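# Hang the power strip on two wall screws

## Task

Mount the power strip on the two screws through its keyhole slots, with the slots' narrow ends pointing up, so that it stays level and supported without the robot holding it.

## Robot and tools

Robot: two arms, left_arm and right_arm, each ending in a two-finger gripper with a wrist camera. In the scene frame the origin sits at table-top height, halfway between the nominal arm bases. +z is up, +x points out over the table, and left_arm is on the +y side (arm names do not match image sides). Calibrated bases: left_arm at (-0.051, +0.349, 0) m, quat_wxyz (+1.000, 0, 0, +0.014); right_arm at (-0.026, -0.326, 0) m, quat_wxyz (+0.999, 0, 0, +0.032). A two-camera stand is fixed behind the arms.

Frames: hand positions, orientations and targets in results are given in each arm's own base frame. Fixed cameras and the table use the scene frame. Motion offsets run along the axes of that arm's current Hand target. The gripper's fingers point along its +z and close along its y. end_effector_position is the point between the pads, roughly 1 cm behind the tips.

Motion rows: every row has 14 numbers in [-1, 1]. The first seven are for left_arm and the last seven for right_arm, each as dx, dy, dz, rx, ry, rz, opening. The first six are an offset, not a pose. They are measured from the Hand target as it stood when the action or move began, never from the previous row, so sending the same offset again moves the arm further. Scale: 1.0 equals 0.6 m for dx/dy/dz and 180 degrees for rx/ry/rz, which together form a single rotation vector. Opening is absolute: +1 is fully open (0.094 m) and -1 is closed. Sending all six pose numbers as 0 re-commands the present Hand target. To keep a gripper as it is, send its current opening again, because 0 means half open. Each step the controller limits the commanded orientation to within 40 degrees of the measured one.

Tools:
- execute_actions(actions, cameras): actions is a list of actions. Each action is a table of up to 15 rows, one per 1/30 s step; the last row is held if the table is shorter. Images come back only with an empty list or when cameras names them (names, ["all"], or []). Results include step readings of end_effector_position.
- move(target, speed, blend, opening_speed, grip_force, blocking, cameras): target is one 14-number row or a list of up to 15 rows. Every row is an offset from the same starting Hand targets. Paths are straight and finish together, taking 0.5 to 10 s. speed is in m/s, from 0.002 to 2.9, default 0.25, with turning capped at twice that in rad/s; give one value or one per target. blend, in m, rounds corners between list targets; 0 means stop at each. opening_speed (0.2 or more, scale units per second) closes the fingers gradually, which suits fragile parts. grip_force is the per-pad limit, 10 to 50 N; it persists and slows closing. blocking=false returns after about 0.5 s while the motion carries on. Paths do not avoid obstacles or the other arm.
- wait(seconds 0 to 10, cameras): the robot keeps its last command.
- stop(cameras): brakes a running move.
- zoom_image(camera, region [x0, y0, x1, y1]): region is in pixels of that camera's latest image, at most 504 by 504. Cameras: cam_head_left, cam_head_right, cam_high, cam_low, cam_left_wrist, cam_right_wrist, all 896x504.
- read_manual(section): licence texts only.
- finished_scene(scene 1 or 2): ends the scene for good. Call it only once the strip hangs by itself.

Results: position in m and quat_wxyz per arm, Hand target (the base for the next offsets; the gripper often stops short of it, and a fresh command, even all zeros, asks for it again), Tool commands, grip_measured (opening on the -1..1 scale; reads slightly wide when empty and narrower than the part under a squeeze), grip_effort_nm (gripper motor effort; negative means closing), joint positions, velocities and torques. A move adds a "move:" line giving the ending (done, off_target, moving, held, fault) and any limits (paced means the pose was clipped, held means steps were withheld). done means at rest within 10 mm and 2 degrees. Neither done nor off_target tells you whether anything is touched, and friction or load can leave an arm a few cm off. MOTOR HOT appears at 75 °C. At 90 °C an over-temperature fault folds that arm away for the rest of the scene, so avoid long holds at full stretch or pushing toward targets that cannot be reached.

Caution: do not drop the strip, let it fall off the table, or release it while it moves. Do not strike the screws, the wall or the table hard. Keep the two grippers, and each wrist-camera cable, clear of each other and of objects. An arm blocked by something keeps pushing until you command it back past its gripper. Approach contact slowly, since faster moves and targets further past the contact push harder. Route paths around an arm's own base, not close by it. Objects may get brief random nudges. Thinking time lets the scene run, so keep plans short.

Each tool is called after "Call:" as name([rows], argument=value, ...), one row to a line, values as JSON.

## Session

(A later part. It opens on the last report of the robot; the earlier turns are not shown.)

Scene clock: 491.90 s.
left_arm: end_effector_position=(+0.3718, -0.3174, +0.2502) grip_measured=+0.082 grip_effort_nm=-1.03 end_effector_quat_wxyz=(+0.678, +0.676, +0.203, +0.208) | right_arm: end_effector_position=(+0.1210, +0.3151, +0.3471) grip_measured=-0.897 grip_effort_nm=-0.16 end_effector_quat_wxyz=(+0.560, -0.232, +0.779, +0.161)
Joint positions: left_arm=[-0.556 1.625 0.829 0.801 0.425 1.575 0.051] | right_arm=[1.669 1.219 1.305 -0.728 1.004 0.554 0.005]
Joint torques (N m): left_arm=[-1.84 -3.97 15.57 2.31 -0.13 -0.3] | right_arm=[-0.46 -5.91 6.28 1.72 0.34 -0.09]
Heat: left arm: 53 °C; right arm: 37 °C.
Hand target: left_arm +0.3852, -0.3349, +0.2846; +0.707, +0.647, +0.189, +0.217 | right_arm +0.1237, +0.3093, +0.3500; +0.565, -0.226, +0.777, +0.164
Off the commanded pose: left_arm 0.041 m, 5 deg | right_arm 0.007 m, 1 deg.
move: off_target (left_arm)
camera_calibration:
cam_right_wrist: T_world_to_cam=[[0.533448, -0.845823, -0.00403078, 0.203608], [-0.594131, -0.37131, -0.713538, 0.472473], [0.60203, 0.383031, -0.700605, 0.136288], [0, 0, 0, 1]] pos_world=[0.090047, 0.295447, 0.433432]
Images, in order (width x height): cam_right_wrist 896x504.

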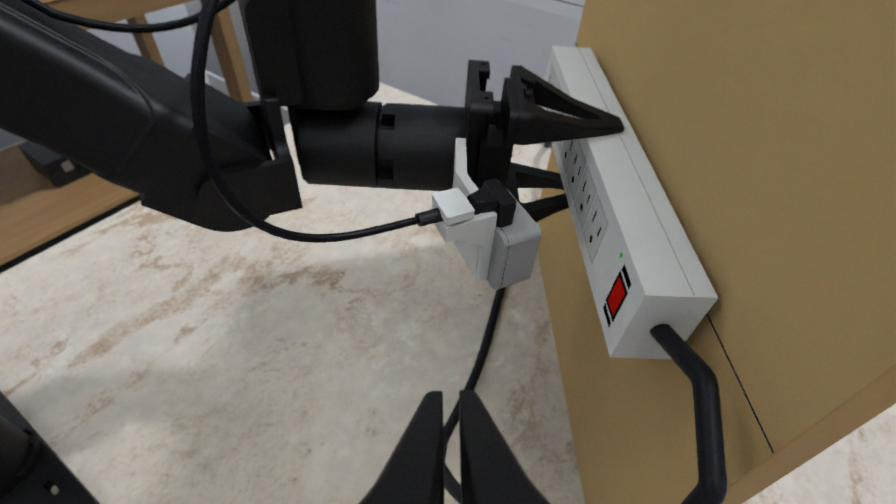

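Call:
move(target=[0.003,-0.012,-0.012,0,0,0,-0.3,0,0,0,0,0,0,-0.9], speed=0.05)

Call:
move(target=[0.001,-0.008,0,0,0,0,-0.3,0,0,0,0,0,0,-0.9], speed=0.05)

Call:
move(target=[0,-0.008,0,0.003,0,0,-0.3,0,0,0,0,0,0,-0.9], speed=0.05)

Scene clock: 496.30 s.
left_arm: end_effector_position=(+0.3739, -0.3157, +0.2496) grip_measured=+0.082 grip_effort_nm=-1.03 end_effector_quat_wxyz=(+0.679, +0.674, +0.201, +0.209) | right_arm: end_effector_position=(+0.1210, +0.3151, +0.3471) grip_measured=-0.897 grip_effort_nm=-0.16 end_effector_quat_wxyz=(+0.560, -0.232, +0.779, +0.161)
Joint positions: left_arm=[-0.547 1.634 0.829 0.815 0.436 1.574 0.051] | right_arm=[1.669 1.219 1.305 -0.728 1.004 0.554 0.005]
Joint torques (N m): left_arm=[-1.48 -4.37 12.93 2.51 -0.12 -0.3] | right_arm=[-0.47 -5.78 6.23 1.7 0.35 -0.12]
Heat: left arm: 53 °C; right arm: 37 °C.
Hand target: left_arm +0.3832, -0.3284, +0.2769; +0.707, +0.647, +0.189, +0.217 | right_arm +0.1237, +0.3093, +0.3500; +0.565, -0.226, +0.777, +0.164
Off the commanded pose: left_arm 0.031 m, 5 deg | right_arm 0.007 m, 1 deg.
move: off_target (left_arm)

Scene clock: 497.03 s.
left_arm: end_effector_position=(+0.3741, -0.3157, +0.2496) grip_measured=+0.082 grip_effort_nm=-1.03 end_effector_quat_wxyz=(+0.682, +0.673, +0.198, +0.207) | right_arm: end_effector_position=(+0.1210, +0.3151, +0.3471) grip_measured=-0.897 grip_effort_nm=-0.17 end_effector_quat_wxyz=(+0.560, -0.232, +0.779, +0.161)
Joint positions: left_arm=[-0.543 1.64 0.829 0.827 0.447 1.572 0.051] | right_arm=[1.669 1.219 1.305 -0.728 1.004 0.554 0.005]
Joint torques (N m): left_arm=[-1.76 -3.77 12.37 2.58 -0.23 -0.29] | right_arm=[-0.34 -5.85 6.26 1.68 0.38 -0.11]
Heat: left arm: 53 °C; right arm: 37 °C.
Hand target: left_arm +0.3840, -0.3284, +0.2721; +0.707, +0.647, +0.189, +0.217 | right_arm +0.1237, +0.3093, +0.3500; +0.565, -0.226, +0.777, +0.164
Off the commanded pose: left_arm 0.028 m, 4 deg | right_arm 0.007 m, 1 deg.
move: off_target (left_arm)

Scene clock: 497.80 s.
left_arm: end_effector_position=(+0.3741, -0.3159, +0.2494) grip_measured=+0.082 grip_effort_nm=-1.03 end_effector_quat_wxyz=(+0.683, +0.673, +0.196, +0.206) | right_arm: end_effector_position=(+0.1210, +0.3151, +0.3471) grip_measured=-0.897 grip_effort_nm=-0.17 end_effector_quat_wxyz=(+0.560, -0.232, +0.779, +0.161)
Joint positions: left_arm=[-0.541 1.643 0.829 0.834 0.454 1.572 0.051] | right_arm=[1.669 1.219 1.305 -0.728 1.004 0.554 0.005]
Joint torques (N m): left_arm=[-2.04 -3.48 12.11 2.5 -0.31 -0.24] | right_arm=[-0.46 -5.85 6.24 1.67 0.35 -0.11]
Heat: left arm: 53 °C; right arm: 37 °C.
Hand target: left_arm +0.3842, -0.3288, +0.2673; +0.704, +0.650, +0.190, +0.216 | right_arm +0.1237, +0.3093, +0.3500; +0.565, -0.226, +0.777, +0.164
Off the commanded pose: left_arm 0.024 m, 4 deg | right_arm 0.007 m, 1 deg.
move: off_target (left_arm)

Call:
move(target=[0,-0.006,-0.010,0,0,0,-0.3,0,0,0,0,0,0,-0.9], speed=0.05)

Call:
move(target=[0,-0.008,0,0,0,0,-0.3,0,0,0,0,0,0,-0.9], speed=0.05, cameras=["cam_right_wrist"])

Call:
zoom_image(camera="cam_right_wrist", region=[500, 40, 760, 390])

Scene clock: 502.07 s.
left_arm: end_effector_position=(+0.3738, -0.3156, +0.2493) grip_measured=+0.082 grip_effort_nm=-1.03 end_effector_quat_wxyz=(+0.686, +0.670, +0.194, +0.206) | right_arm: end_effector_position=(+0.1210, +0.3151, +0.3471) grip_measured=-0.897 grip_effort_nm=-0.17 end_effector_quat_wxyz=(+0.560, -0.232, +0.779, +0.161)
Joint positions: left_arm=[-0.54 1.648 0.823 0.854 0.456 1.568 0.051] | right_arm=[1.669 1.219 1.305 -0.728 1.004 0.554 0.005]
Joint torques (N m): left_arm=[-1.44 -4.3 10.39 2.51 -0.25 -0.22] | right_arm=[-0.4 -6.01 6.24 1.68 0.34 -0.12]
Heat: left arm: 54 °C; right arm: 37 °C.
Hand target: left_arm +0.3811, -0.3240, +0.2632; +0.704, +0.650, +0.190, +0.216 | right_arm +0.1237, +0.3093, +0.3500; +0.565, -0.226, +0.777, +0.164
Off the commanded pose: left_arm 0.018 m, 3 deg | right_arm 0.007 m, 1 deg.
move: off_target (left_arm)

Scene clock: 502.93 s.
left_arm: end_effector_position=(+0.3742, -0.3153, +0.2488) grip_measured=+0.082 grip_effort_nm=-1.03 end_effector_quat_wxyz=(+0.691, +0.665, +0.193, +0.209) | right_arm: end_effector_position=(+0.1210, +0.3151, +0.3471) grip_measured=-0.897 grip_effort_nm=-0.16 end_effector_quat_wxyz=(+0.560, -0.232, +0.779, +0.161)
Joint positions: left_arm=[-0.54 1.659 0.814 0.892 0.454 1.562 0.051] | right_arm=[1.669 1.219 1.305 -0.728 1.004 0.554 0.005]
Joint torques (N m): left_arm=[-1.52 -4.11 10.5 2.33 -0.25 -0.16] | right_arm=[-0.38 -5.96 6.31 1.71 0.33 -0.1]
Heat: left arm: 54 °C; right arm: 37 °C.
Hand target: left_arm +0.3815, -0.3243, +0.2584; +0.704, +0.650, +0.190, +0.216 | right_arm +0.1237, +0.3093, +0.3500; +0.565, -0.226, +0.777, +0.164
Off the commanded pose: left_arm 0.015 m, 2 deg | right_arm 0.007 m, 1 deg.
move: off_target (left_arm)
camera_calibration:
cam_right_wrist: T_world_to_cam=[[0.533448, -0.845823, -0.00403078, 0.203608], [-0.594131, -0.37131, -0.713538, 0.472473], [0.60203, 0.383031, -0.700605, 0.136288], [0, 0, 0, 1]] pos_world=[0.090047, 0.295447, 0.433432]
Images, in order (width x height): cam_right_wrist 896x504.

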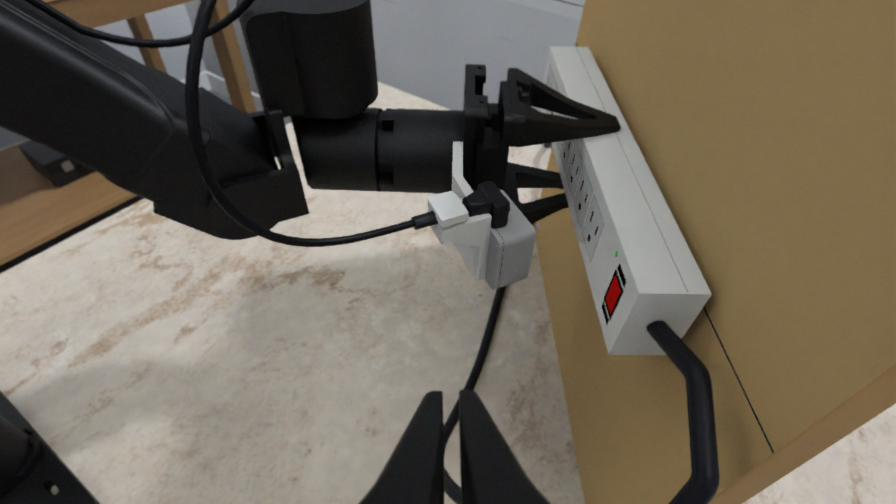

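Scaled by 1.440 from the camera's 896x504 image, which has a finer 1280x720 frame.

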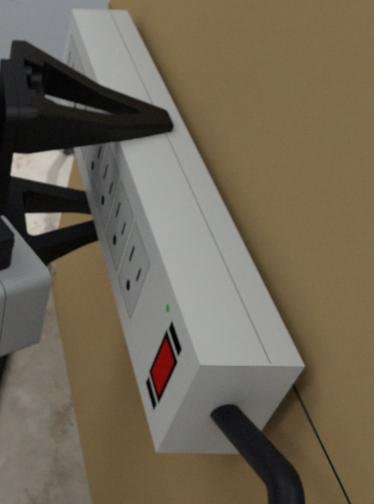

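Call:
move(target=[0,0,-0.024,0,0,0,-0.3,0,0,0,0,0,0,-0.9], speed=0.05)

Scene clock: 508.37 s.
left_arm: end_effector_position=(+0.3756, -0.3126, +0.2438) grip_measured=+0.082 grip_effort_nm=-1.03 end_effector_quat_wxyz=(+0.686, +0.667, +0.198, +0.215) | right_arm: end_effector_position=(+0.1210, +0.3151, +0.3471) grip_measured=-0.897 grip_effort_nm=-0.16 end_effector_quat_wxyz=(+0.560, -0.232, +0.779, +0.161)
Joint positions: left_arm=[-0.539 1.661 0.803 0.895 0.439 1.57 0.051] | right_arm=[1.669 1.219 1.305 -0.728 1.004 0.554 0.005]
Joint torques (N m): left_arm=[0.18 -7.47 6.99 2.42 0.09 -0.23] | right_arm=[-0.36 -5.83 6.28 1.72 0.38 -0.12]
Heat: left arm: 54 °C; right arm: 37 °C.
Hand target: left_arm +0.3736, -0.3123, +0.2572; +0.704, +0.650, +0.190, +0.216 | right_arm +0.1237, +0.3093, +0.3500; +0.565, -0.226, +0.777, +0.164
Off the commanded pose: left_arm 0.014 m, 3 deg | right_arm 0.007 m, 1 deg.
move: off_target (left_arm)

Call:
move(target=[-0.006,0.003,-0.016,0.008,0.004,0,-0.3,0,0,0,0,0,0,-0.9], speed=0.05)

Scene clock: 511.53 s.
left_arm: end_effector_position=(+0.3700, -0.3082, +0.2334) grip_measured=+0.082 grip_effort_nm=-1.03 end_effector_quat_wxyz=(+0.673, +0.679, +0.208, +0.209) | right_arm: end_effector_position=(+0.1210, +0.3151, +0.3471) grip_measured=-0.897 grip_effort_nm=-0.16 end_effector_quat_wxyz=(+0.560, -0.232, +0.779, +0.161)
Joint positions: left_arm=[-0.539 1.633 0.772 0.852 0.433 1.578 0.051] | right_arm=[1.669 1.219 1.305 -0.728 1.004 0.554 0.005]
Joint torques (N m): left_arm=[-0.14 -10.03 7.01 2.31 0.01 -0.21] | right_arm=[-0.51 -5.98 6.34 1.7 0.36 -0.11]
Heat: left arm: 54 °C; right arm: 37 °C.
Hand target: left_arm +0.3652, -0.3061, +0.2582; +0.694, +0.657, +0.197, +0.218 | right_arm +0.1237, +0.3093, +0.3500; +0.565, -0.226, +0.777, +0.164
Off the commanded pose: left_arm 0.025 m, 4 deg | right_arm 0.007 m, 1 deg.
move: off_target (left_arm)

Call:
move(target=[-0.005,0.024,-0.002,-0.003,0,0,-0.3,0,0,0,0,0,0,-0.9], speed=0.08)

Scene clock: 517.53 s.
left_arm: end_effector_position=(+0.3667, -0.3049, +0.2415) grip_measured=+0.082 grip_effort_nm=-1.03 end_effector_quat_wxyz=(+0.671, +0.679, +0.211, +0.211) | right_arm: end_effector_position=(+0.1210, +0.3151, +0.3471) grip_measured=-0.897 grip_effort_nm=-0.16 end_effector_quat_wxyz=(+0.560, -0.232, +0.779, +0.161)
Joint positions: left_arm=[-0.539 1.592 0.772 0.806 0.426 1.579 0.051] | right_arm=[1.669 1.219 1.305 -0.728 1.004 0.554 0.005]
Joint torques (N m): left_arm=[-0.75 -9.76 8.29 2.31 0.02 -0.25] | right_arm=[-0.4 -5.81 6.3 1.69 0.37 -0.12]
Heat: left arm: 55 °C; right arm: 37 °C.
Hand target: left_arm +0.3615, -0.3062, +0.2724; +0.697, +0.654, +0.196, +0.219 | right_arm +0.1237, +0.3093, +0.3500; +0.565, -0.226, +0.777, +0.164
Off the commanded pose: left_arm 0.031 m, 5 deg | right_arm 0.007 m, 1 deg.
move: off_target (left_arm)

Call:
move(target=[-0.004,0.012,0.012,-0.006,0,0,-0.3,0,0,0,0,0,0,-0.9], speed=0.08, cameras=["cam_right_wrist"])

Call:
zoom_image(camera="cam_right_wrist", region=[540, 30, 740, 350])

Scene clock: 521.00 s.
left_arm: end_effector_position=(+0.3648, -0.3083, +0.2414) grip_measured=+0.082 grip_effort_nm=-1.03 end_effector_quat_wxyz=(+0.670, +0.679, +0.212, +0.211) | right_arm: end_effector_position=(+0.1210, +0.3151, +0.3471) grip_measured=-0.897 grip_effort_nm=-0.16 end_effector_quat_wxyz=(+0.560, -0.232, +0.779, +0.161)
Joint positions: left_arm=[-0.552 1.592 0.772 0.806 0.411 1.579 0.051] | right_arm=[1.669 1.219 1.305 -0.728 1.004 0.554 0.005]
Joint torques (N m): left_arm=[-0.94 -8.95 10.28 2.39 0.03 -0.31] | right_arm=[-0.24 -5.78 6.28 1.72 0.37 -0.11]
Heat: left arm: 55 °C; right arm: 37 °C.
Hand target: left_arm +0.3631, -0.3132, +0.2800; +0.703, +0.647, +0.194, +0.220 | right_arm +0.1237, +0.3093, +0.3500; +0.565, -0.226, +0.777, +0.164
Off the commanded pose: left_arm 0.039 m, 6 deg | right_arm 0.007 m, 1 deg.
move: off_target (left_arm)
camera_calibration:
cam_right_wrist: T_world_to_cam=[[0.533448, -0.845823, -0.00403078, 0.203608], [-0.594131, -0.37131, -0.713538, 0.472473], [0.60203, 0.383031, -0.700605, 0.136288], [0, 0, 0, 1]] pos_world=[0.090047, 0.295447, 0.433432]
Images, in order (width x height): cam_right_wrist 896x504.

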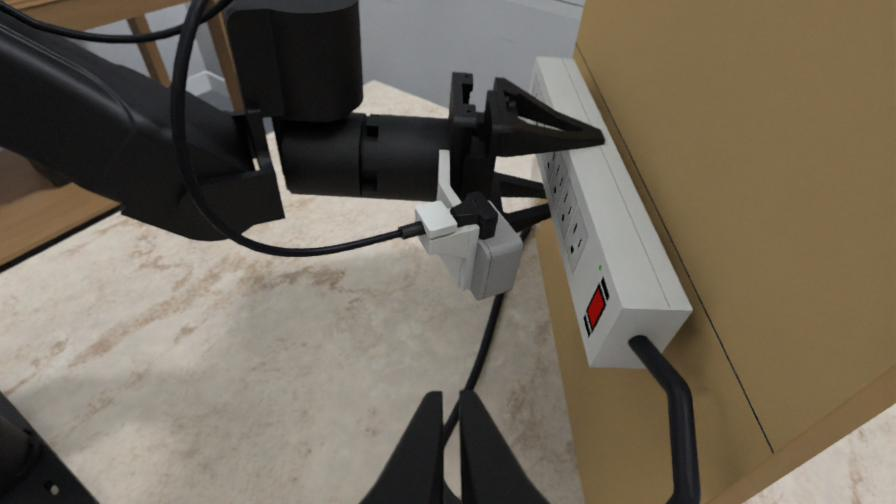

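Scaled by 1.575 from the camera's 896x504 image, which has a finer 1280x720 frame.

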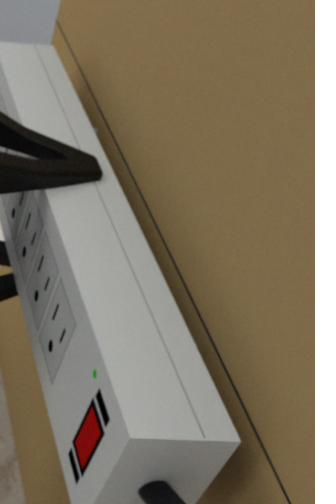

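Call:
move(target=[0.005,0.008,0.0,-0.004,-0.005,0,-0.3,0,0,0,0,0,0,-0.9], speed=0.08)

Call:
move(target=[0.00,-0.002,0.022,0,0,0,-0.3,0,0,0,0,0,0,-0.9], speed=0.08)

Call:
move(target=[0.00,-0.002,0.012,0,0,0,-0.3,0,0,0,0,0,0,-0.9], speed=0.08)

Scene clock: 530.67 s.
left_arm: end_effector_position=(+0.3632, -0.3088, +0.2414) grip_measured=+0.082 grip_effort_nm=-1.03 end_effector_quat_wxyz=(+0.672, +0.680, +0.208, +0.204) | right_arm: end_effector_position=(+0.1210, +0.3151, +0.3471) grip_measured=-0.897 grip_effort_nm=-0.17 end_effector_quat_wxyz=(+0.560, -0.232, +0.779, +0.161)
Joint positions: left_arm=[-0.548 1.592 0.772 0.806 0.43 1.574 0.051] | right_arm=[1.669 1.219 1.305 -0.728 1.004 0.554 0.005]
Joint torques (N m): left_arm=[0.32 -8.72 11.17 2.45 0.14 -0.32] | right_arm=[-0.62 -5.89 6.31 1.69 0.36 -0.12]
Heat: left arm: 56 °C; right arm: 37 °C.
Hand target: left_arm +0.3653, -0.3112, +0.2849; +0.709, +0.645, +0.187, +0.216 | right_arm +0.1237, +0.3093, +0.3500; +0.565, -0.226, +0.777, +0.164
Off the commanded pose: left_arm 0.044 m, 6 deg | right_arm 0.007 m, 1 deg.
move: off_target (left_arm)

Scene clock: 531.50 s.
left_arm: end_effector_position=(+0.3711, -0.3153, +0.2541) grip_measured=+0.082 grip_effort_nm=-1.03 end_effector_quat_wxyz=(+0.680, +0.673, +0.201, +0.211) | right_arm: end_effector_position=(+0.1210, +0.3151, +0.3471) grip_measured=-0.897 grip_effort_nm=-0.16 end_effector_quat_wxyz=(+0.560, -0.232, +0.779, +0.161)
Joint positions: left_arm=[-0.552 1.615 0.825 0.805 0.427 1.574 0.051] | right_arm=[1.669 1.219 1.305 -0.728 1.004 0.554 0.005]
Joint torques (N m): left_arm=[-0.98 -7.01 10.92 2.42 -0.01 -0.32] | right_arm=[-0.49 -5.86 6.37 1.69 0.38 -0.08]
Heat: left arm: 57 °C; right arm: 37 °C.
Hand target: left_arm +0.3726, -0.3223, +0.2849; +0.709, +0.645, +0.187, +0.216 | right_arm +0.1237, +0.3093, +0.3500; +0.565, -0.226, +0.777, +0.164
Off the commanded pose: left_arm 0.032 m, 5 deg | right_arm 0.007 m, 1 deg.
move: off_target (left_arm)

Scene clock: 532.20 s.
left_arm: end_effector_position=(+0.3720, -0.3165, +0.2534) grip_measured=+0.082 grip_effort_nm=-1.03 end_effector_quat_wxyz=(+0.680, +0.673, +0.202, +0.211) | right_arm: end_effector_position=(+0.1210, +0.3151, +0.3471) grip_measured=-0.897 grip_effort_nm=-0.16 end_effector_quat_wxyz=(+0.560, -0.232, +0.779, +0.161)
Joint positions: left_arm=[-0.554 1.621 0.83 0.806 0.425 1.574 0.051] | right_arm=[1.669 1.219 1.305 -0.728 1.004 0.554 0.005]
Joint torques (N m): left_arm=[-1.66 -5.78 12.4 2.42 -0.07 -0.32] | right_arm=[-0.44 -5.79 6.27 1.69 0.38 -0.12]
Heat: left arm: 57 °C; right arm: 37 °C.
Hand target: left_arm +0.3765, -0.3284, +0.2846; +0.709, +0.645, +0.187, +0.216 | right_arm +0.1237, +0.3093, +0.3500; +0.565, -0.226, +0.777, +0.164
Off the commanded pose: left_arm 0.034 m, 5 deg | right_arm 0.007 m, 1 deg.
move: off_target (left_arm)

Call:
move([
  [0,0,-0.05,0,0,0,-0.3,0,0,0,0,0,0,-0.9],
  [0.0017,-0.0100,-0.05,0,0,0,-0.3,0,0,0,0,0,0,-0.9],
  [0.0017,-0.0125,-0.006,0,0,0,-0.3,0,0,0,0,0,0,-0.9],
], speed=0.04, cameras=["cam_right_wrist"])

Scene clock: 554.70 s.
left_arm: end_effector_position=(+0.3724, -0.3164, +0.2441) grip_measured=+0.082 grip_effort_nm=-1.03 end_effector_quat_wxyz=(+0.679, +0.674, +0.203, +0.209) | right_arm: end_effector_position=(+0.1210, +0.3151, +0.3471) grip_measured=-0.897 grip_effort_nm=-0.16 end_effector_quat_wxyz=(+0.560, -0.232, +0.779, +0.161)
Joint positions: left_arm=[-0.553 1.641 0.814 0.836 0.427 1.573 0.051] | right_arm=[1.669 1.219 1.305 -0.728 1.004 0.554 0.005]
Joint torques (N m): left_arm=[-1.17 -6.64 11.54 2.47 -0.03 -0.3] | right_arm=[-0.21 -5.75 6.37 1.67 0.37 -0.12]
Heat: left arm: 59 °C; right arm: 37 °C.
Hand target: left_arm +0.3760, -0.3254, +0.2768; +0.709, +0.645, +0.187, +0.216 | right_arm +0.1237, +0.3093, +0.3500; +0.565, -0.226, +0.777, +0.164
Off the commanded pose: left_arm 0.034 m, 5 deg | right_arm 0.007 m, 1 deg.
move: off_target (left_arm)
camera_calibration:
cam_right_wrist: T_world_to_cam=[[0.533448, -0.845823, -0.00403078, 0.203608], [-0.594131, -0.37131, -0.713538, 0.472473], [0.60203, 0.383031, -0.700605, 0.136288], [0, 0, 0, 1]] pos_world=[0.090047, 0.295447, 0.433432]
Images, in order (width x height): cam_right_wrist 896x504.

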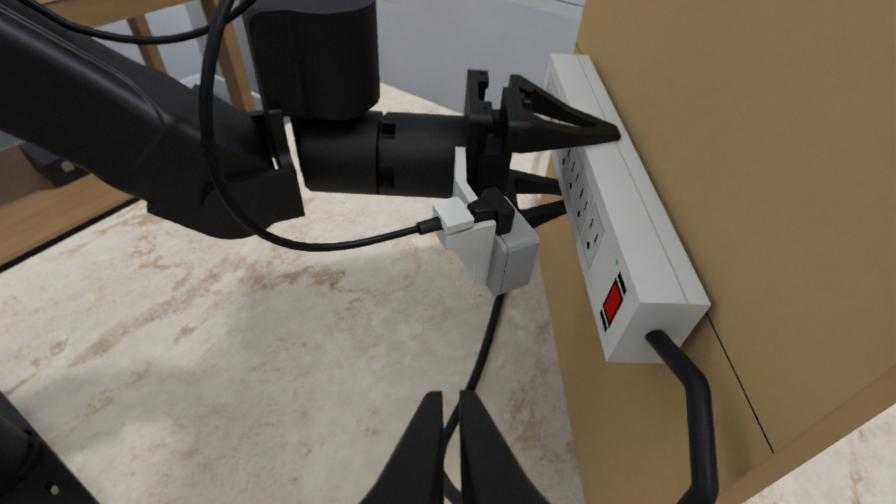

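Call:
zoom_image(camera="cam_right_wrist", region=[640, 240, 740, 340])

Call:
zoom_image(camera="cam_right_wrist", region=[540, 30, 640, 130])

Scaled by 5.040 from the camera's 896x504 image, which has a finer 1280x720 frame.

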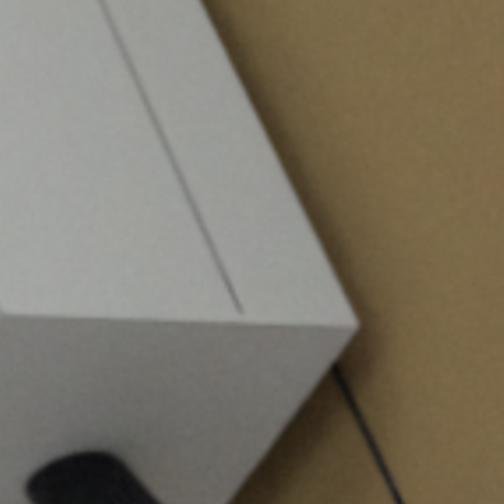

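Scaled by 5.040 from the camera's 896x504 image, which has a finer 1280x720 frame.

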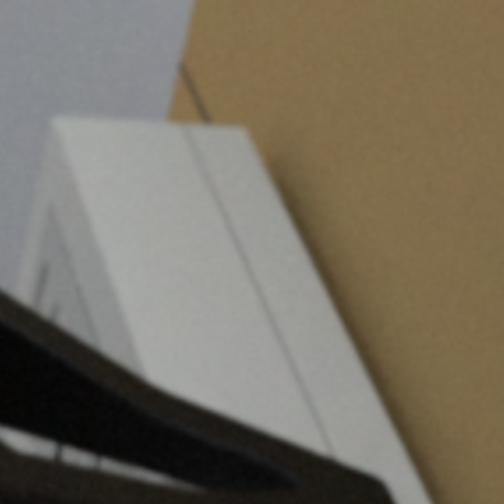

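Call:
move([
  [0.004,-0.001,-0.025,0,0,0,-0.3,0,0,0,0,0,0,-0.9],
  [0.004,-0.0015,0.003,0,0,0,-0.3,0,0,0,0,0,0,-0.9],
], speed=0.04)

Scene clock: 563.40 s.
left_arm: end_effector_position=(+0.3756, -0.3162, +0.2441) grip_measured=+0.082 grip_effort_nm=-1.03 end_effector_quat_wxyz=(+0.679, +0.674, +0.203, +0.209) | right_arm: end_effector_position=(+0.1210, +0.3151, +0.3471) grip_measured=-0.897 grip_effort_nm=-0.16 end_effector_quat_wxyz=(+0.560, -0.232, +0.779, +0.161)
Joint positions: left_arm=[-0.547 1.652 0.823 0.839 0.433 1.573 0.051] | right_arm=[1.669 1.219 1.305 -0.728 1.004 0.554 0.005]
Joint torques (N m): left_arm=[-1.26 -6.67 11.49 2.46 -0.04 -0.31] | right_arm=[-0.42 -5.82 6.31 1.72 0.35 -0.11]
Heat: left arm: 59 °C; right arm: 37 °C.
Hand target: left_arm +0.3791, -0.3256, +0.2759; +0.709, +0.645, +0.187, +0.216 | right_arm +0.1237, +0.3093, +0.3500; +0.565, -0.226, +0.777, +0.164
Off the commanded pose: left_arm 0.034 m, 5 deg | right_arm 0.007 m, 1 deg.
move: off_target (left_arm)

Call:
move(target=[0,-0.0018,0.017,0,0,0,-0.3,0,0,0,0,0,0,-0.9], speed=0.03, cameras=["cam_right_wrist"])

Call:
zoom_image(camera="cam_right_wrist", region=[640, 240, 740, 340])

Call:
zoom_image(camera="cam_right_wrist", region=[540, 30, 640, 130])

Scene clock: 566.97 s.
left_arm: end_effector_position=(+0.3793, -0.3198, +0.2441) grip_measured=+0.082 grip_effort_nm=-1.03 end_effector_quat_wxyz=(+0.680, +0.673, +0.203, +0.210) | right_arm: end_effector_position=(+0.1210, +0.3151, +0.3471) grip_measured=-0.897 grip_effort_nm=-0.17 end_effector_quat_wxyz=(+0.560, -0.232, +0.779, +0.161)
Joint positions: left_arm=[-0.551 1.671 0.841 0.843 0.428 1.572 0.051] | right_arm=[1.669 1.219 1.305 -0.728 1.004 0.554 0.005]
Joint torques (N m): left_arm=[-2.13 -5.93 12.89 2.39 -0.11 -0.3] | right_arm=[-0.54 -5.71 6.32 1.71 0.39 -0.11]
Heat: left arm: 59 °C; right arm: 37 °C.
Hand target: left_arm +0.3846, -0.3343, +0.2760; +0.709, +0.645, +0.187, +0.216 | right_arm +0.1237, +0.3093, +0.3500; +0.565, -0.226, +0.777, +0.164
Off the commanded pose: left_arm 0.035 m, 5 deg | right_arm 0.007 m, 1 deg.
move: off_target (left_arm)
camera_calibration:
cam_right_wrist: T_world_to_cam=[[0.533448, -0.845823, -0.00403078, 0.203608], [-0.594131, -0.37131, -0.713538, 0.472473], [0.60203, 0.383031, -0.700605, 0.136288], [0, 0, 0, 1]] pos_world=[0.090047, 0.295447, 0.433432]
Images, in order (width x height): cam_right_wrist 896x504.

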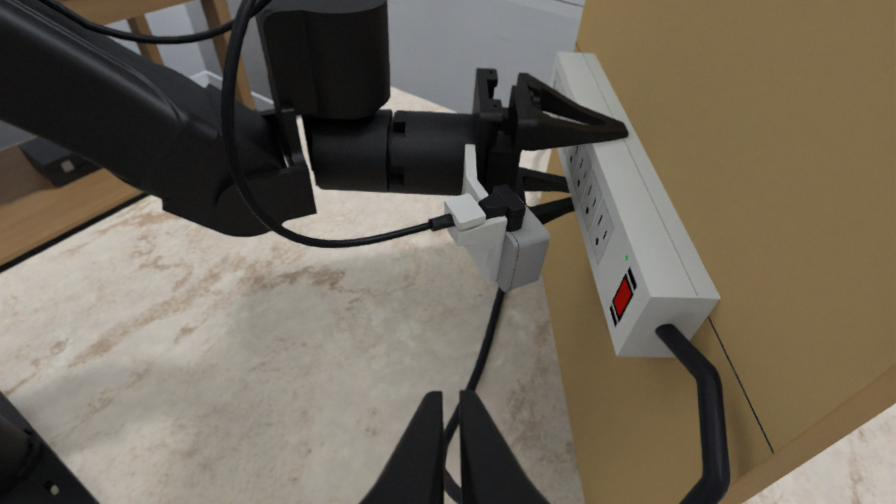

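Scaled by 5.040 from the camera's 896x504 image, which has a finer 1280x720 frame.

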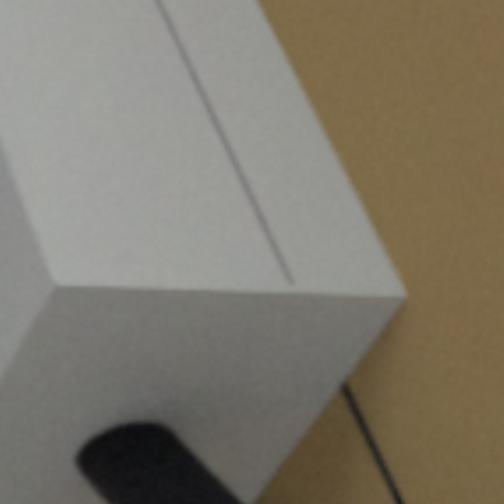

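Scaled by 5.040 from the camera's 896x504 image, which has a finer 1280x720 frame.

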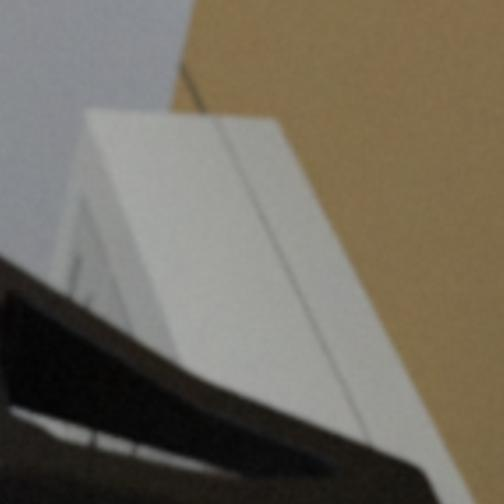

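Call:
move([
  [0,0,-0.01,0,0,0,-0.3,0,0,0,0,0,0,-0.9],
  [0,-0.025,-0.0125,0,0,0,-0.3,0,0,0,0,0,0,-0.9],
], speed=0.03, cameras=["cam_right_wrist"])

Scene clock: 571.97 s.
left_arm: end_effector_position=(+0.3794, -0.3198, +0.2439) grip_measured=+0.082 grip_effort_nm=-1.03 end_effector_quat_wxyz=(+0.686, +0.667, +0.199, +0.211) | right_arm: end_effector_position=(+0.1210, +0.3151, +0.3471) grip_measured=-0.897 grip_effort_nm=-0.16 end_effector_quat_wxyz=(+0.560, -0.232, +0.779, +0.161)
Joint positions: left_arm=[-0.549 1.685 0.833 0.884 0.433 1.565 0.051] | right_arm=[1.669 1.219 1.305 -0.728 1.004 0.554 0.005]
Joint torques (N m): left_arm=[-1.63 -5.19 9.51 2.63 -0.11 -0.23] | right_arm=[-0.39 -5.87 6.45 1.71 0.37 -0.11]
Heat: left arm: 58 °C; right arm: 37 °C.
Hand target: left_arm +0.3815, -0.3292, +0.2603; +0.709, +0.645, +0.187, +0.216 | right_arm +0.1237, +0.3093, +0.3500; +0.565, -0.226, +0.777, +0.164
Off the commanded pose: left_arm 0.019 m, 4 deg | right_arm 0.007 m, 1 deg.
move: off_target (left_arm)
camera_calibration:
cam_right_wrist: T_world_to_cam=[[0.533448, -0.845823, -0.00403078, 0.203608], [-0.594131, -0.37131, -0.713538, 0.472473], [0.60203, 0.383031, -0.700605, 0.136288], [0, 0, 0, 1]] pos_world=[0.090047, 0.295447, 0.433432]
Images, in order (width x height): cam_right_wrist 896x504.

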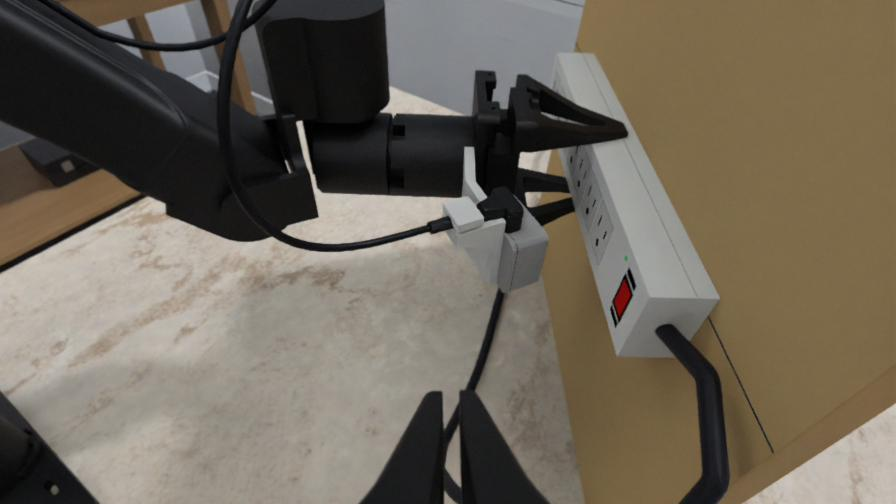

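Call:
move(target=[0,-0.03,-0.006,0,0,0,-0.3,0,0,0,0,0,0,-0.9], speed=0.03, cameras=["cam_right_wrist"])

Scene clock: 574.57 s.
left_arm: end_effector_position=(+0.3785, -0.3183, +0.2422) grip_measured=+0.082 grip_effort_nm=-1.03 end_effector_quat_wxyz=(+0.704, +0.648, +0.191, +0.217) | right_arm: end_effector_position=(+0.1210, +0.3151, +0.3471) grip_measured=-0.897 grip_effort_nm=-0.17 end_effector_quat_wxyz=(+0.560, -0.232, +0.779, +0.161)
Joint positions: left_arm=[-0.547 1.725 0.8 1.022 0.436 1.542 0.051] | right_arm=[1.669 1.219 1.305 -0.728 1.004 0.554 0.005]
Joint torques (N m): left_arm=[-1.66 -4.81 8.92 2.07 -0.14 -0.02] | right_arm=[-0.29 -5.91 6.31 1.71 0.34 -0.12]
Heat: left arm: 58 °C; right arm: 37 °C.
Hand target: left_arm +0.3809, -0.3274, +0.2421; +0.709, +0.645, +0.187, +0.217 | right_arm +0.1237, +0.3093, +0.3500; +0.565, -0.226, +0.777, +0.164
Off the commanded pose: left_arm 0.010 m, 1 deg | right_arm 0.007 m, 1 deg.
move: done
camera_calibration:
cam_right_wrist: T_world_to_cam=[[0.533448, -0.845823, -0.00403078, 0.203608], [-0.594131, -0.37131, -0.713538, 0.472473], [0.60203, 0.383031, -0.700605, 0.136288], [0, 0, 0, 1]] pos_world=[0.090047, 0.295447, 0.433432]
Images, in order (width x height): cam_right_wrist 896x504.

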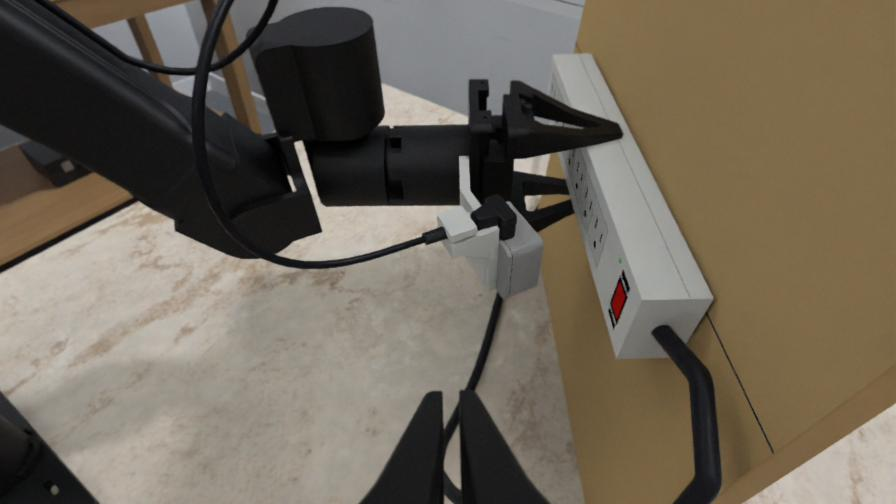

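Call:
move([
  [0,0,0.009,0.033,0,0,-0.3,0,0,0,0,0,0,-0.9],
  [0,-0.04,0.007,0.043,0,0,-0.3,0,0,0,0,0,0,-0.9],
], speed=0.03, cameras=["cam_right_wrist"])

Scene clock: 580.17 s.
left_arm: end_effector_position=(+0.3801, -0.3197, +0.2343) grip_measured=+0.082 grip_effort_nm=-1.03 end_effector_quat_wxyz=(+0.677, +0.677, +0.191, +0.218) | right_arm: end_effector_position=(+0.1210, +0.3151, +0.3471) grip_measured=-0.897 grip_effort_nm=-0.16 end_effector_quat_wxyz=(+0.560, -0.232, +0.779, +0.161)
Joint positions: left_arm=[-0.547 1.699 0.826 0.885 0.438 1.602 0.051] | right_arm=[1.669 1.219 1.305 -0.728 1.004 0.554 0.005]
Joint torques (N m): left_arm=[-2.33 -3.97 9.91 1.48 -0.2 -0.01] | right_arm=[-0.44 -5.79 6.26 1.69 0.37 -0.13]
Heat: left arm: 56 °C; right arm: 37 °C.
Hand target: left_arm +0.3847, -0.3327, +0.2187; +0.664, +0.691, +0.201, +0.203 | right_arm +0.1237, +0.3093, +0.3500; +0.565, -0.226, +0.777, +0.164
Off the commanded pose: left_arm 0.021 m, 3 deg | right_arm 0.007 m, 1 deg.
move: off_target (left_arm)
camera_calibration:
cam_right_wrist: T_world_to_cam=[[0.533448, -0.845823, -0.00403078, 0.203608], [-0.594131, -0.37131, -0.713538, 0.472473], [0.60203, 0.383031, -0.700605, 0.136288], [0, 0, 0, 1]] pos_world=[0.090047, 0.295447, 0.433432]
Images, in order (width x height): cam_right_wrist 896x504.

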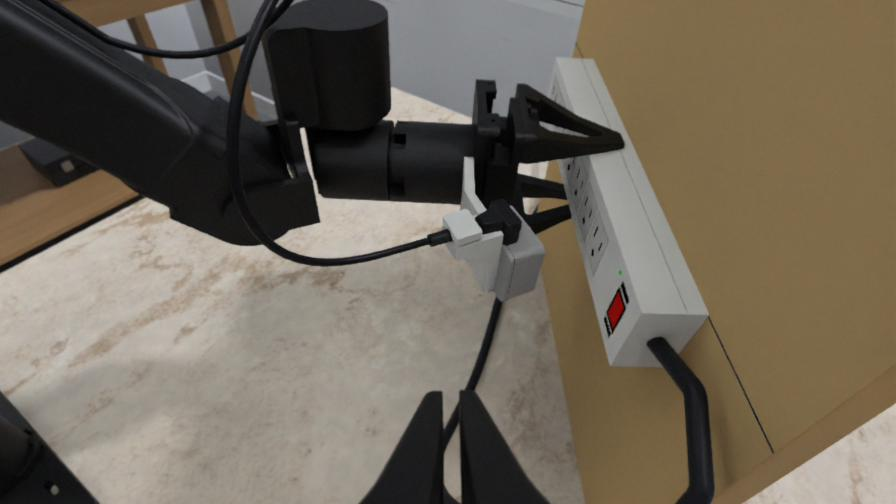

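Call:
move(target=[0,-0.02,0,0,0,0,-0.3,0,0,0,0,0,0,-0.9], speed=0.03, cameras=["cam_right_wrist"])

Scene clock: 583.53 s.
left_arm: end_effector_position=(+0.3801, -0.3195, +0.2319) grip_measured=+0.082 grip_effort_nm=-1.03 end_effector_quat_wxyz=(+0.681, +0.672, +0.186, +0.223) | right_arm: end_effector_position=(+0.1210, +0.3151, +0.3471) grip_measured=-0.897 grip_effort_nm=-0.16 end_effector_quat_wxyz=(+0.560, -0.232, +0.779, +0.161)
Joint positions: left_arm=[-0.546 1.716 0.814 0.932 0.438 1.604 0.051] | right_arm=[1.669 1.219 1.305 -0.728 1.004 0.554 0.005]
Joint torques (N m): left_arm=[-2.25 -3.17 8.64 1.51 -0.2 -0.02] | right_arm=[-0.34 -5.76 6.31 1.68 0.35 -0.12]
Heat: left arm: 55 °C; right arm: 37 °C.
Hand target: left_arm +0.3846, -0.3323, +0.2066; +0.664, +0.691, +0.201, +0.203 | right_arm +0.1237, +0.3093, +0.3500; +0.565, -0.226, +0.777, +0.164
Off the commanded pose: left_arm 0.029 m, 4 deg | right_arm 0.007 m, 1 deg.
move: off_target (left_arm)
camera_calibration:
cam_right_wrist: T_world_to_cam=[[0.533448, -0.845823, -0.00403078, 0.203608], [-0.594131, -0.37131, -0.713538, 0.472473], [0.60203, 0.383031, -0.700605, 0.136288], [0, 0, 0, 1]] pos_world=[0.090047, 0.295447, 0.433432]
Images, in order (width x height): cam_right_wrist 896x504.

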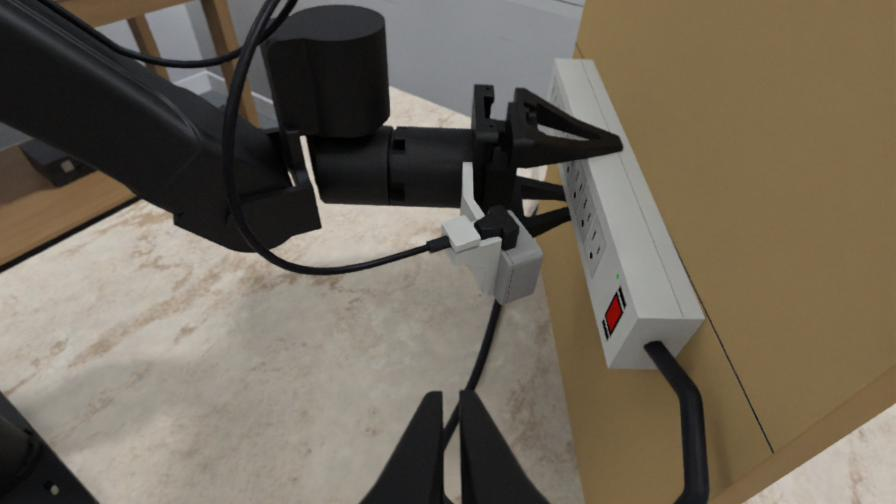

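Call:
move(target=[0,-0.015,0,0,0,-0.03,-0.3,0,0,0,0,0,0,-0.9], speed=0.03, cameras=["cam_right_wrist"])

Scene clock: 589.13 s.
left_arm: end_effector_position=(+0.3796, -0.3188, +0.2308) grip_measured=+0.082 grip_effort_nm=-1.03 end_effector_quat_wxyz=(+0.691, +0.662, +0.186, +0.224) | right_arm: end_effector_position=(+0.1210, +0.3151, +0.3471) grip_measured=-0.897 grip_effort_nm=-0.16 end_effector_quat_wxyz=(+0.560, -0.232, +0.779, +0.161)
Joint positions: left_arm=[-0.546 1.737 0.797 1.002 0.437 1.584 0.051] | right_arm=[1.669 1.219 1.305 -0.728 1.004 0.554 0.005]
Joint torques (N m): left_arm=[-2.3 -3.21 8.1 1.27 -0.24 -0.69] | right_arm=[-0.4 -5.89 6.28 1.7 0.34 -0.11]
Heat: left arm: 54 °C; right arm: 37 °C.
Hand target: left_arm +0.3845, -0.3319, +0.1977; +0.673, +0.681, +0.234, +0.172 | right_arm +0.1237, +0.3093, +0.3500; +0.565, -0.226, +0.777, +0.164
Off the commanded pose: left_arm 0.036 m, 9 deg | right_arm 0.007 m, 1 deg.
move: off_target (left_arm)
camera_calibration:
cam_right_wrist: T_world_to_cam=[[0.533448, -0.845823, -0.00403078, 0.203608], [-0.594131, -0.37131, -0.713538, 0.472473], [0.60203, 0.383031, -0.700605, 0.136288], [0, 0, 0, 1]] pos_world=[0.090047, 0.295447, 0.433432]
Images, in order (width x height): cam_right_wrist 896x504.

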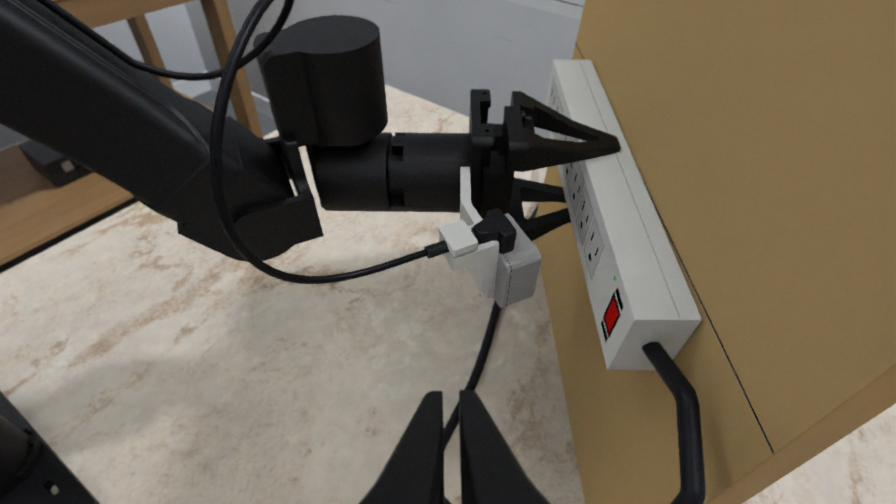

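Call:
move(target=[0,-0.008,0.004,0.03,0,-0.07,-0.3,0,0,0,0,0,0,-0.9], speed=0.05, cameras=["cam_right_wrist","cam_low","cam_head_right"])

Scene clock: 594.17 s.
left_arm: end_effector_position=(+0.3787, -0.3193, +0.2306) grip_measured=+0.082 grip_effort_nm=-1.03 end_effector_quat_wxyz=(+0.700, +0.653, +0.231, +0.174) | right_arm: end_effector_position=(+0.1210, +0.3151, +0.3471) grip_measured=-0.897 grip_effort_nm=-0.16 end_effector_quat_wxyz=(+0.560, -0.232, +0.779, +0.161)
Joint positions: left_arm=[-0.547 1.726 0.801 0.971 0.44 1.454 0.051] | right_arm=[1.669 1.219 1.305 -0.728 1.004 0.554 0.005]
Joint torques (N m): left_arm=[-2.25 -4.88 10.15 0.25 -0.2 -1.17] | right_arm=[-0.27 -5.75 6.15 1.66 0.34 -0.12]
Heat: left arm: 52 °C; right arm: 37 °C.
Hand target: left_arm +0.3853, -0.3340, +0.1926; +0.655, +0.682, +0.315, +0.086 | right_arm +0.1237, +0.3093, +0.3500; +0.565, -0.226, +0.777, +0.164
Off the commanded pose: left_arm 0.041 m, 15 deg | right_arm 0.007 m, 1 deg.
move: off_target (left_arm)
camera_calibration:
cam_right_wrist: T_world_to_cam=[[0.533448, -0.845823, -0.00403078, 0.203608], [-0.594131, -0.37131, -0.713538, 0.472473], [0.60203, 0.383031, -0.700605, 0.136288], [0, 0, 0, 1]] pos_world=[0.090047, 0.295447, 0.433432]
Images, in order (width x height): cam_head_right 896x504, cam_low 896x504, cam_right_wrist 896x504.

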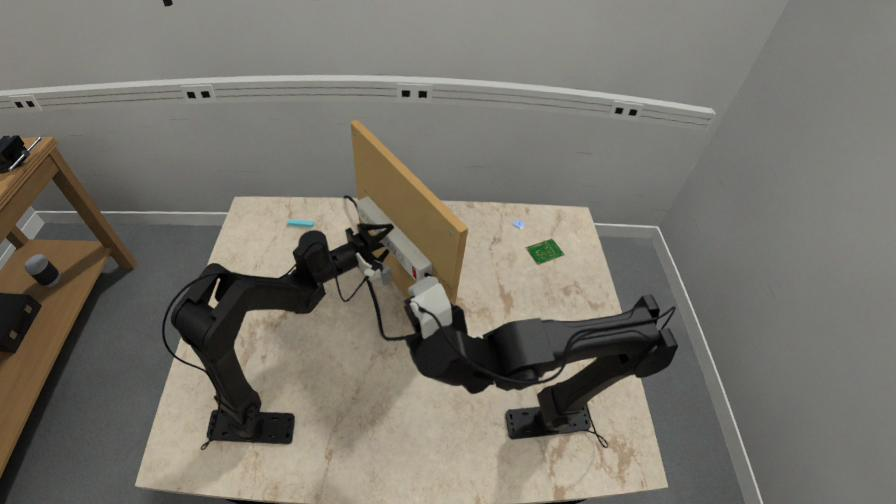

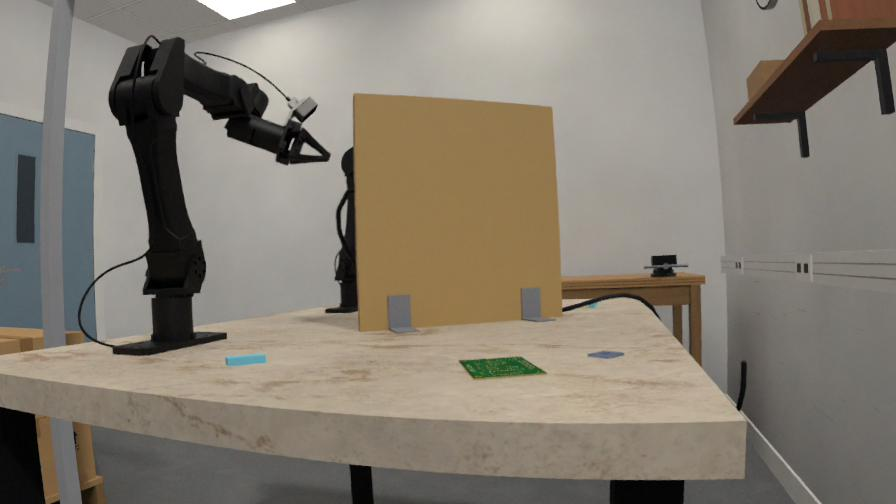

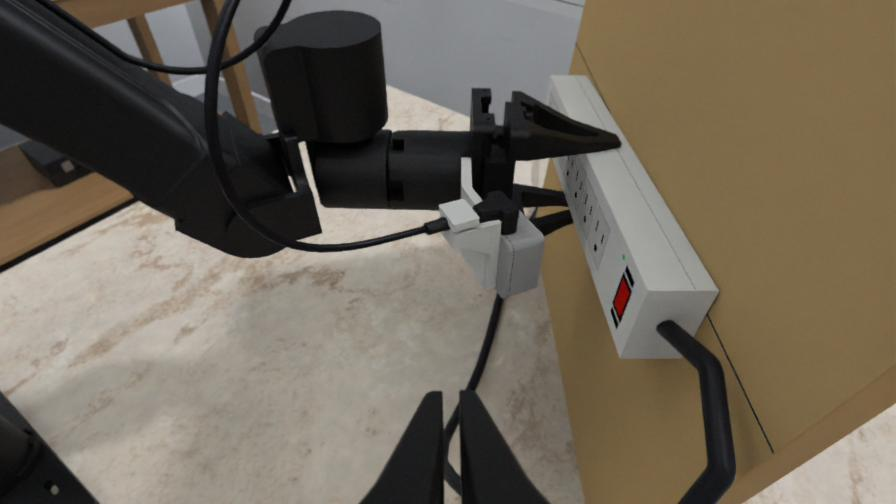

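Call:
move([
  [0,0,0,0,0,0.09,-0.3,0,0,0,0,0,0,-0.9],
  [0,-0.01,0,0,0,0.115,-0.3,0,0,0,0,0,0,-0.9],
], speed=0.05, cameras=["cam_right_wrist"])

Scene clock: 601.67 s.
left_arm: end_effector_position=(+0.3797, -0.3198, +0.2261) grip_measured=+0.082 grip_effort_nm=-1.03 end_effector_quat_wxyz=(+0.680, +0.675, +0.198, +0.208) | right_arm: end_effector_position=(+0.1210, +0.3151, +0.3471) grip_measured=-0.897 grip_effort_nm=-0.16 end_effector_quat_wxyz=(+0.560, -0.232, +0.779, +0.161)
Joint positions: left_arm=[-0.546 1.72 0.812 0.92 0.444 1.578 0.051] | right_arm=[1.669 1.219 1.305 -0.728 1.004 0.554 0.005]
Joint torques (N m): left_arm=[-1.91 -3.55 9.36 0.74 0 0.97] | right_arm=[-0.5 -5.89 6.27 1.66 0.35 -0.1]
Heat: left arm: 50 °C; right arm: 37 °C.
Hand target: left_arm +0.3835, -0.3344, +0.1872; +0.629, +0.727, +0.187, +0.202 | right_arm +0.1237, +0.3093, +0.3500; +0.565, -0.226, +0.777, +0.164
Off the commanded pose: left_arm 0.042 m, 9 deg | right_arm 0.007 m, 1 deg.
move: off_target (left_arm)
camera_calibration:
cam_right_wrist: T_world_to_cam=[[0.533448, -0.845823, -0.00403078, 0.203608], [-0.594131, -0.37131, -0.713538, 0.472473], [0.60203, 0.383031, -0.700605, 0.136288], [0, 0, 0, 1]] pos_world=[0.090047, 0.295447, 0.433432]
Images, in order (width x height): cam_right_wrist 896x504.

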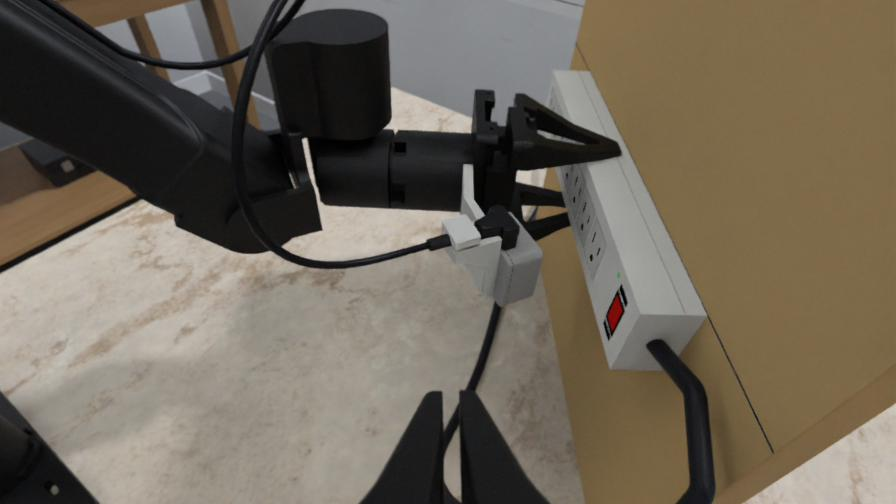

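Call:
move(target=[0,0.02,-0.007,-0.03,0,0,-0.3,0,0,0,0,0,0,-0.9], speed=0.03)

Call:
move(target=[0,0,0,0,0,0,0.3,0,0,0,0,0,0,-0.9], opening_speed=0.3, cameras=["cam_right_wrist","cam_left_wrist"])

Scene clock: 607.27 s.
left_arm: end_effector_position=(+0.3795, -0.3197, +0.2267) grip_measured=+0.082 grip_effort_nm=-1.03 end_effector_quat_wxyz=(+0.688, +0.668, +0.193, +0.208) | right_arm: end_effector_position=(+0.1210, +0.3151, +0.3471) grip_measured=-0.897 grip_effort_nm=-0.16 end_effector_quat_wxyz=(+0.560, -0.232, +0.779, +0.161)
Joint positions: left_arm=[-0.543 1.737 0.803 0.971 0.453 1.567 0.051] | right_arm=[1.669 1.219 1.305 -0.728 1.004 0.554 0.005]
Joint torques (N m): left_arm=[-1.94 -3.18 8.08 1.54 -0.02 0.72] | right_arm=[-0.31 -5.87 6.41 1.7 0.37 -0.12]
Heat: left arm: 49 °C; right arm: 37 °C.
Hand target: left_arm +0.3814, -0.3326, +0.1993; +0.662, +0.697, +0.177, +0.211 | right_arm +0.1237, +0.3093, +0.3500; +0.565, -0.226, +0.777, +0.164
Off the commanded pose: left_arm 0.030 m, 5 deg | right_arm 0.007 m, 1 deg.
move: off_target (left_arm)

Scene clock: 609.47 s.
left_arm: end_effector_position=(+0.3828, -0.3216, +0.2241) grip_measured=+0.299 grip_effort_nm=0.08 end_effector_quat_wxyz=(+0.683, +0.670, +0.167, +0.238) | right_arm: end_effector_position=(+0.1210, +0.3151, +0.3471) grip_measured=-0.897 grip_effort_nm=-0.16 end_effector_quat_wxyz=(+0.560, -0.232, +0.779, +0.161)
Joint positions: left_arm=[-0.545 1.764 0.809 1.006 0.444 1.64 0.061] | right_arm=[1.669 1.219 1.305 -0.728 1.004 0.554 0.005]
Joint torques (N m): left_arm=[-1.76 -5.6 7.75 1.16 0.02 0.04] | right_arm=[-0.23 -5.89 6.19 1.69 0.35 -0.1]
Heat: left arm: 49 °C; right arm: 37 °C.
Hand target: left_arm +0.3815, -0.3325, +0.1996; +0.662, +0.697, +0.177, +0.211 | right_arm +0.1237, +0.3093, +0.3500; +0.565, -0.226, +0.777, +0.164
Off the commanded pose: left_arm 0.027 m, 5 deg | right_arm 0.007 m, 1 deg.
move: off_target (left_arm)
camera_calibration:
cam_left_wrist: T_world_to_cam=[[0.111824, -0.0180356, -0.993564, 0.174199], [0.522595, 0.851478, 0.0433608, 0.101929], [0.845216, -0.524081, 0.104641, -0.42845], [0, 0, 0, 1]] pos_world=[0.289385, -0.308191, 0.213491]
cam_right_wrist: T_world_to_cam=[[0.533448, -0.845823, -0.00403078, 0.203608], [-0.594131, -0.37131, -0.713538, 0.472473], [0.60203, 0.383031, -0.700605, 0.136288], [0, 0, 0, 1]] pos_world=[0.090047, 0.295447, 0.433432]
Images, in order (width x height): cam_left_wrist 896x504, cam_right_wrist 896x504.

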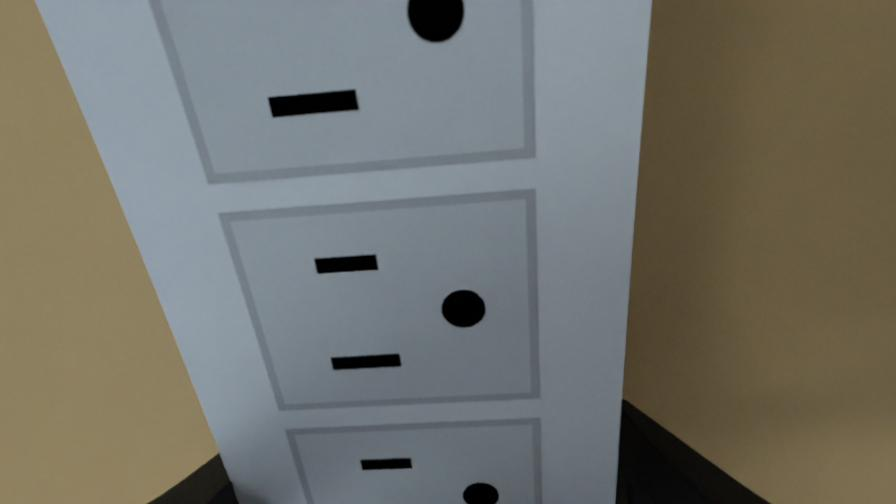

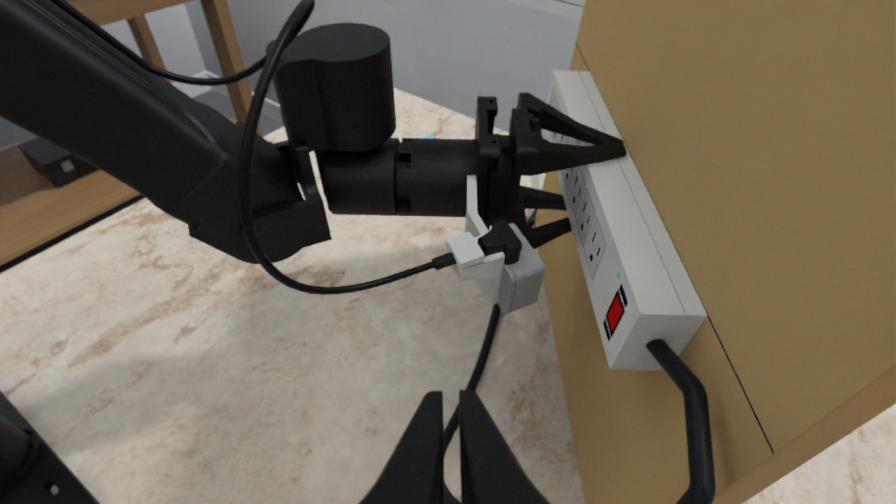

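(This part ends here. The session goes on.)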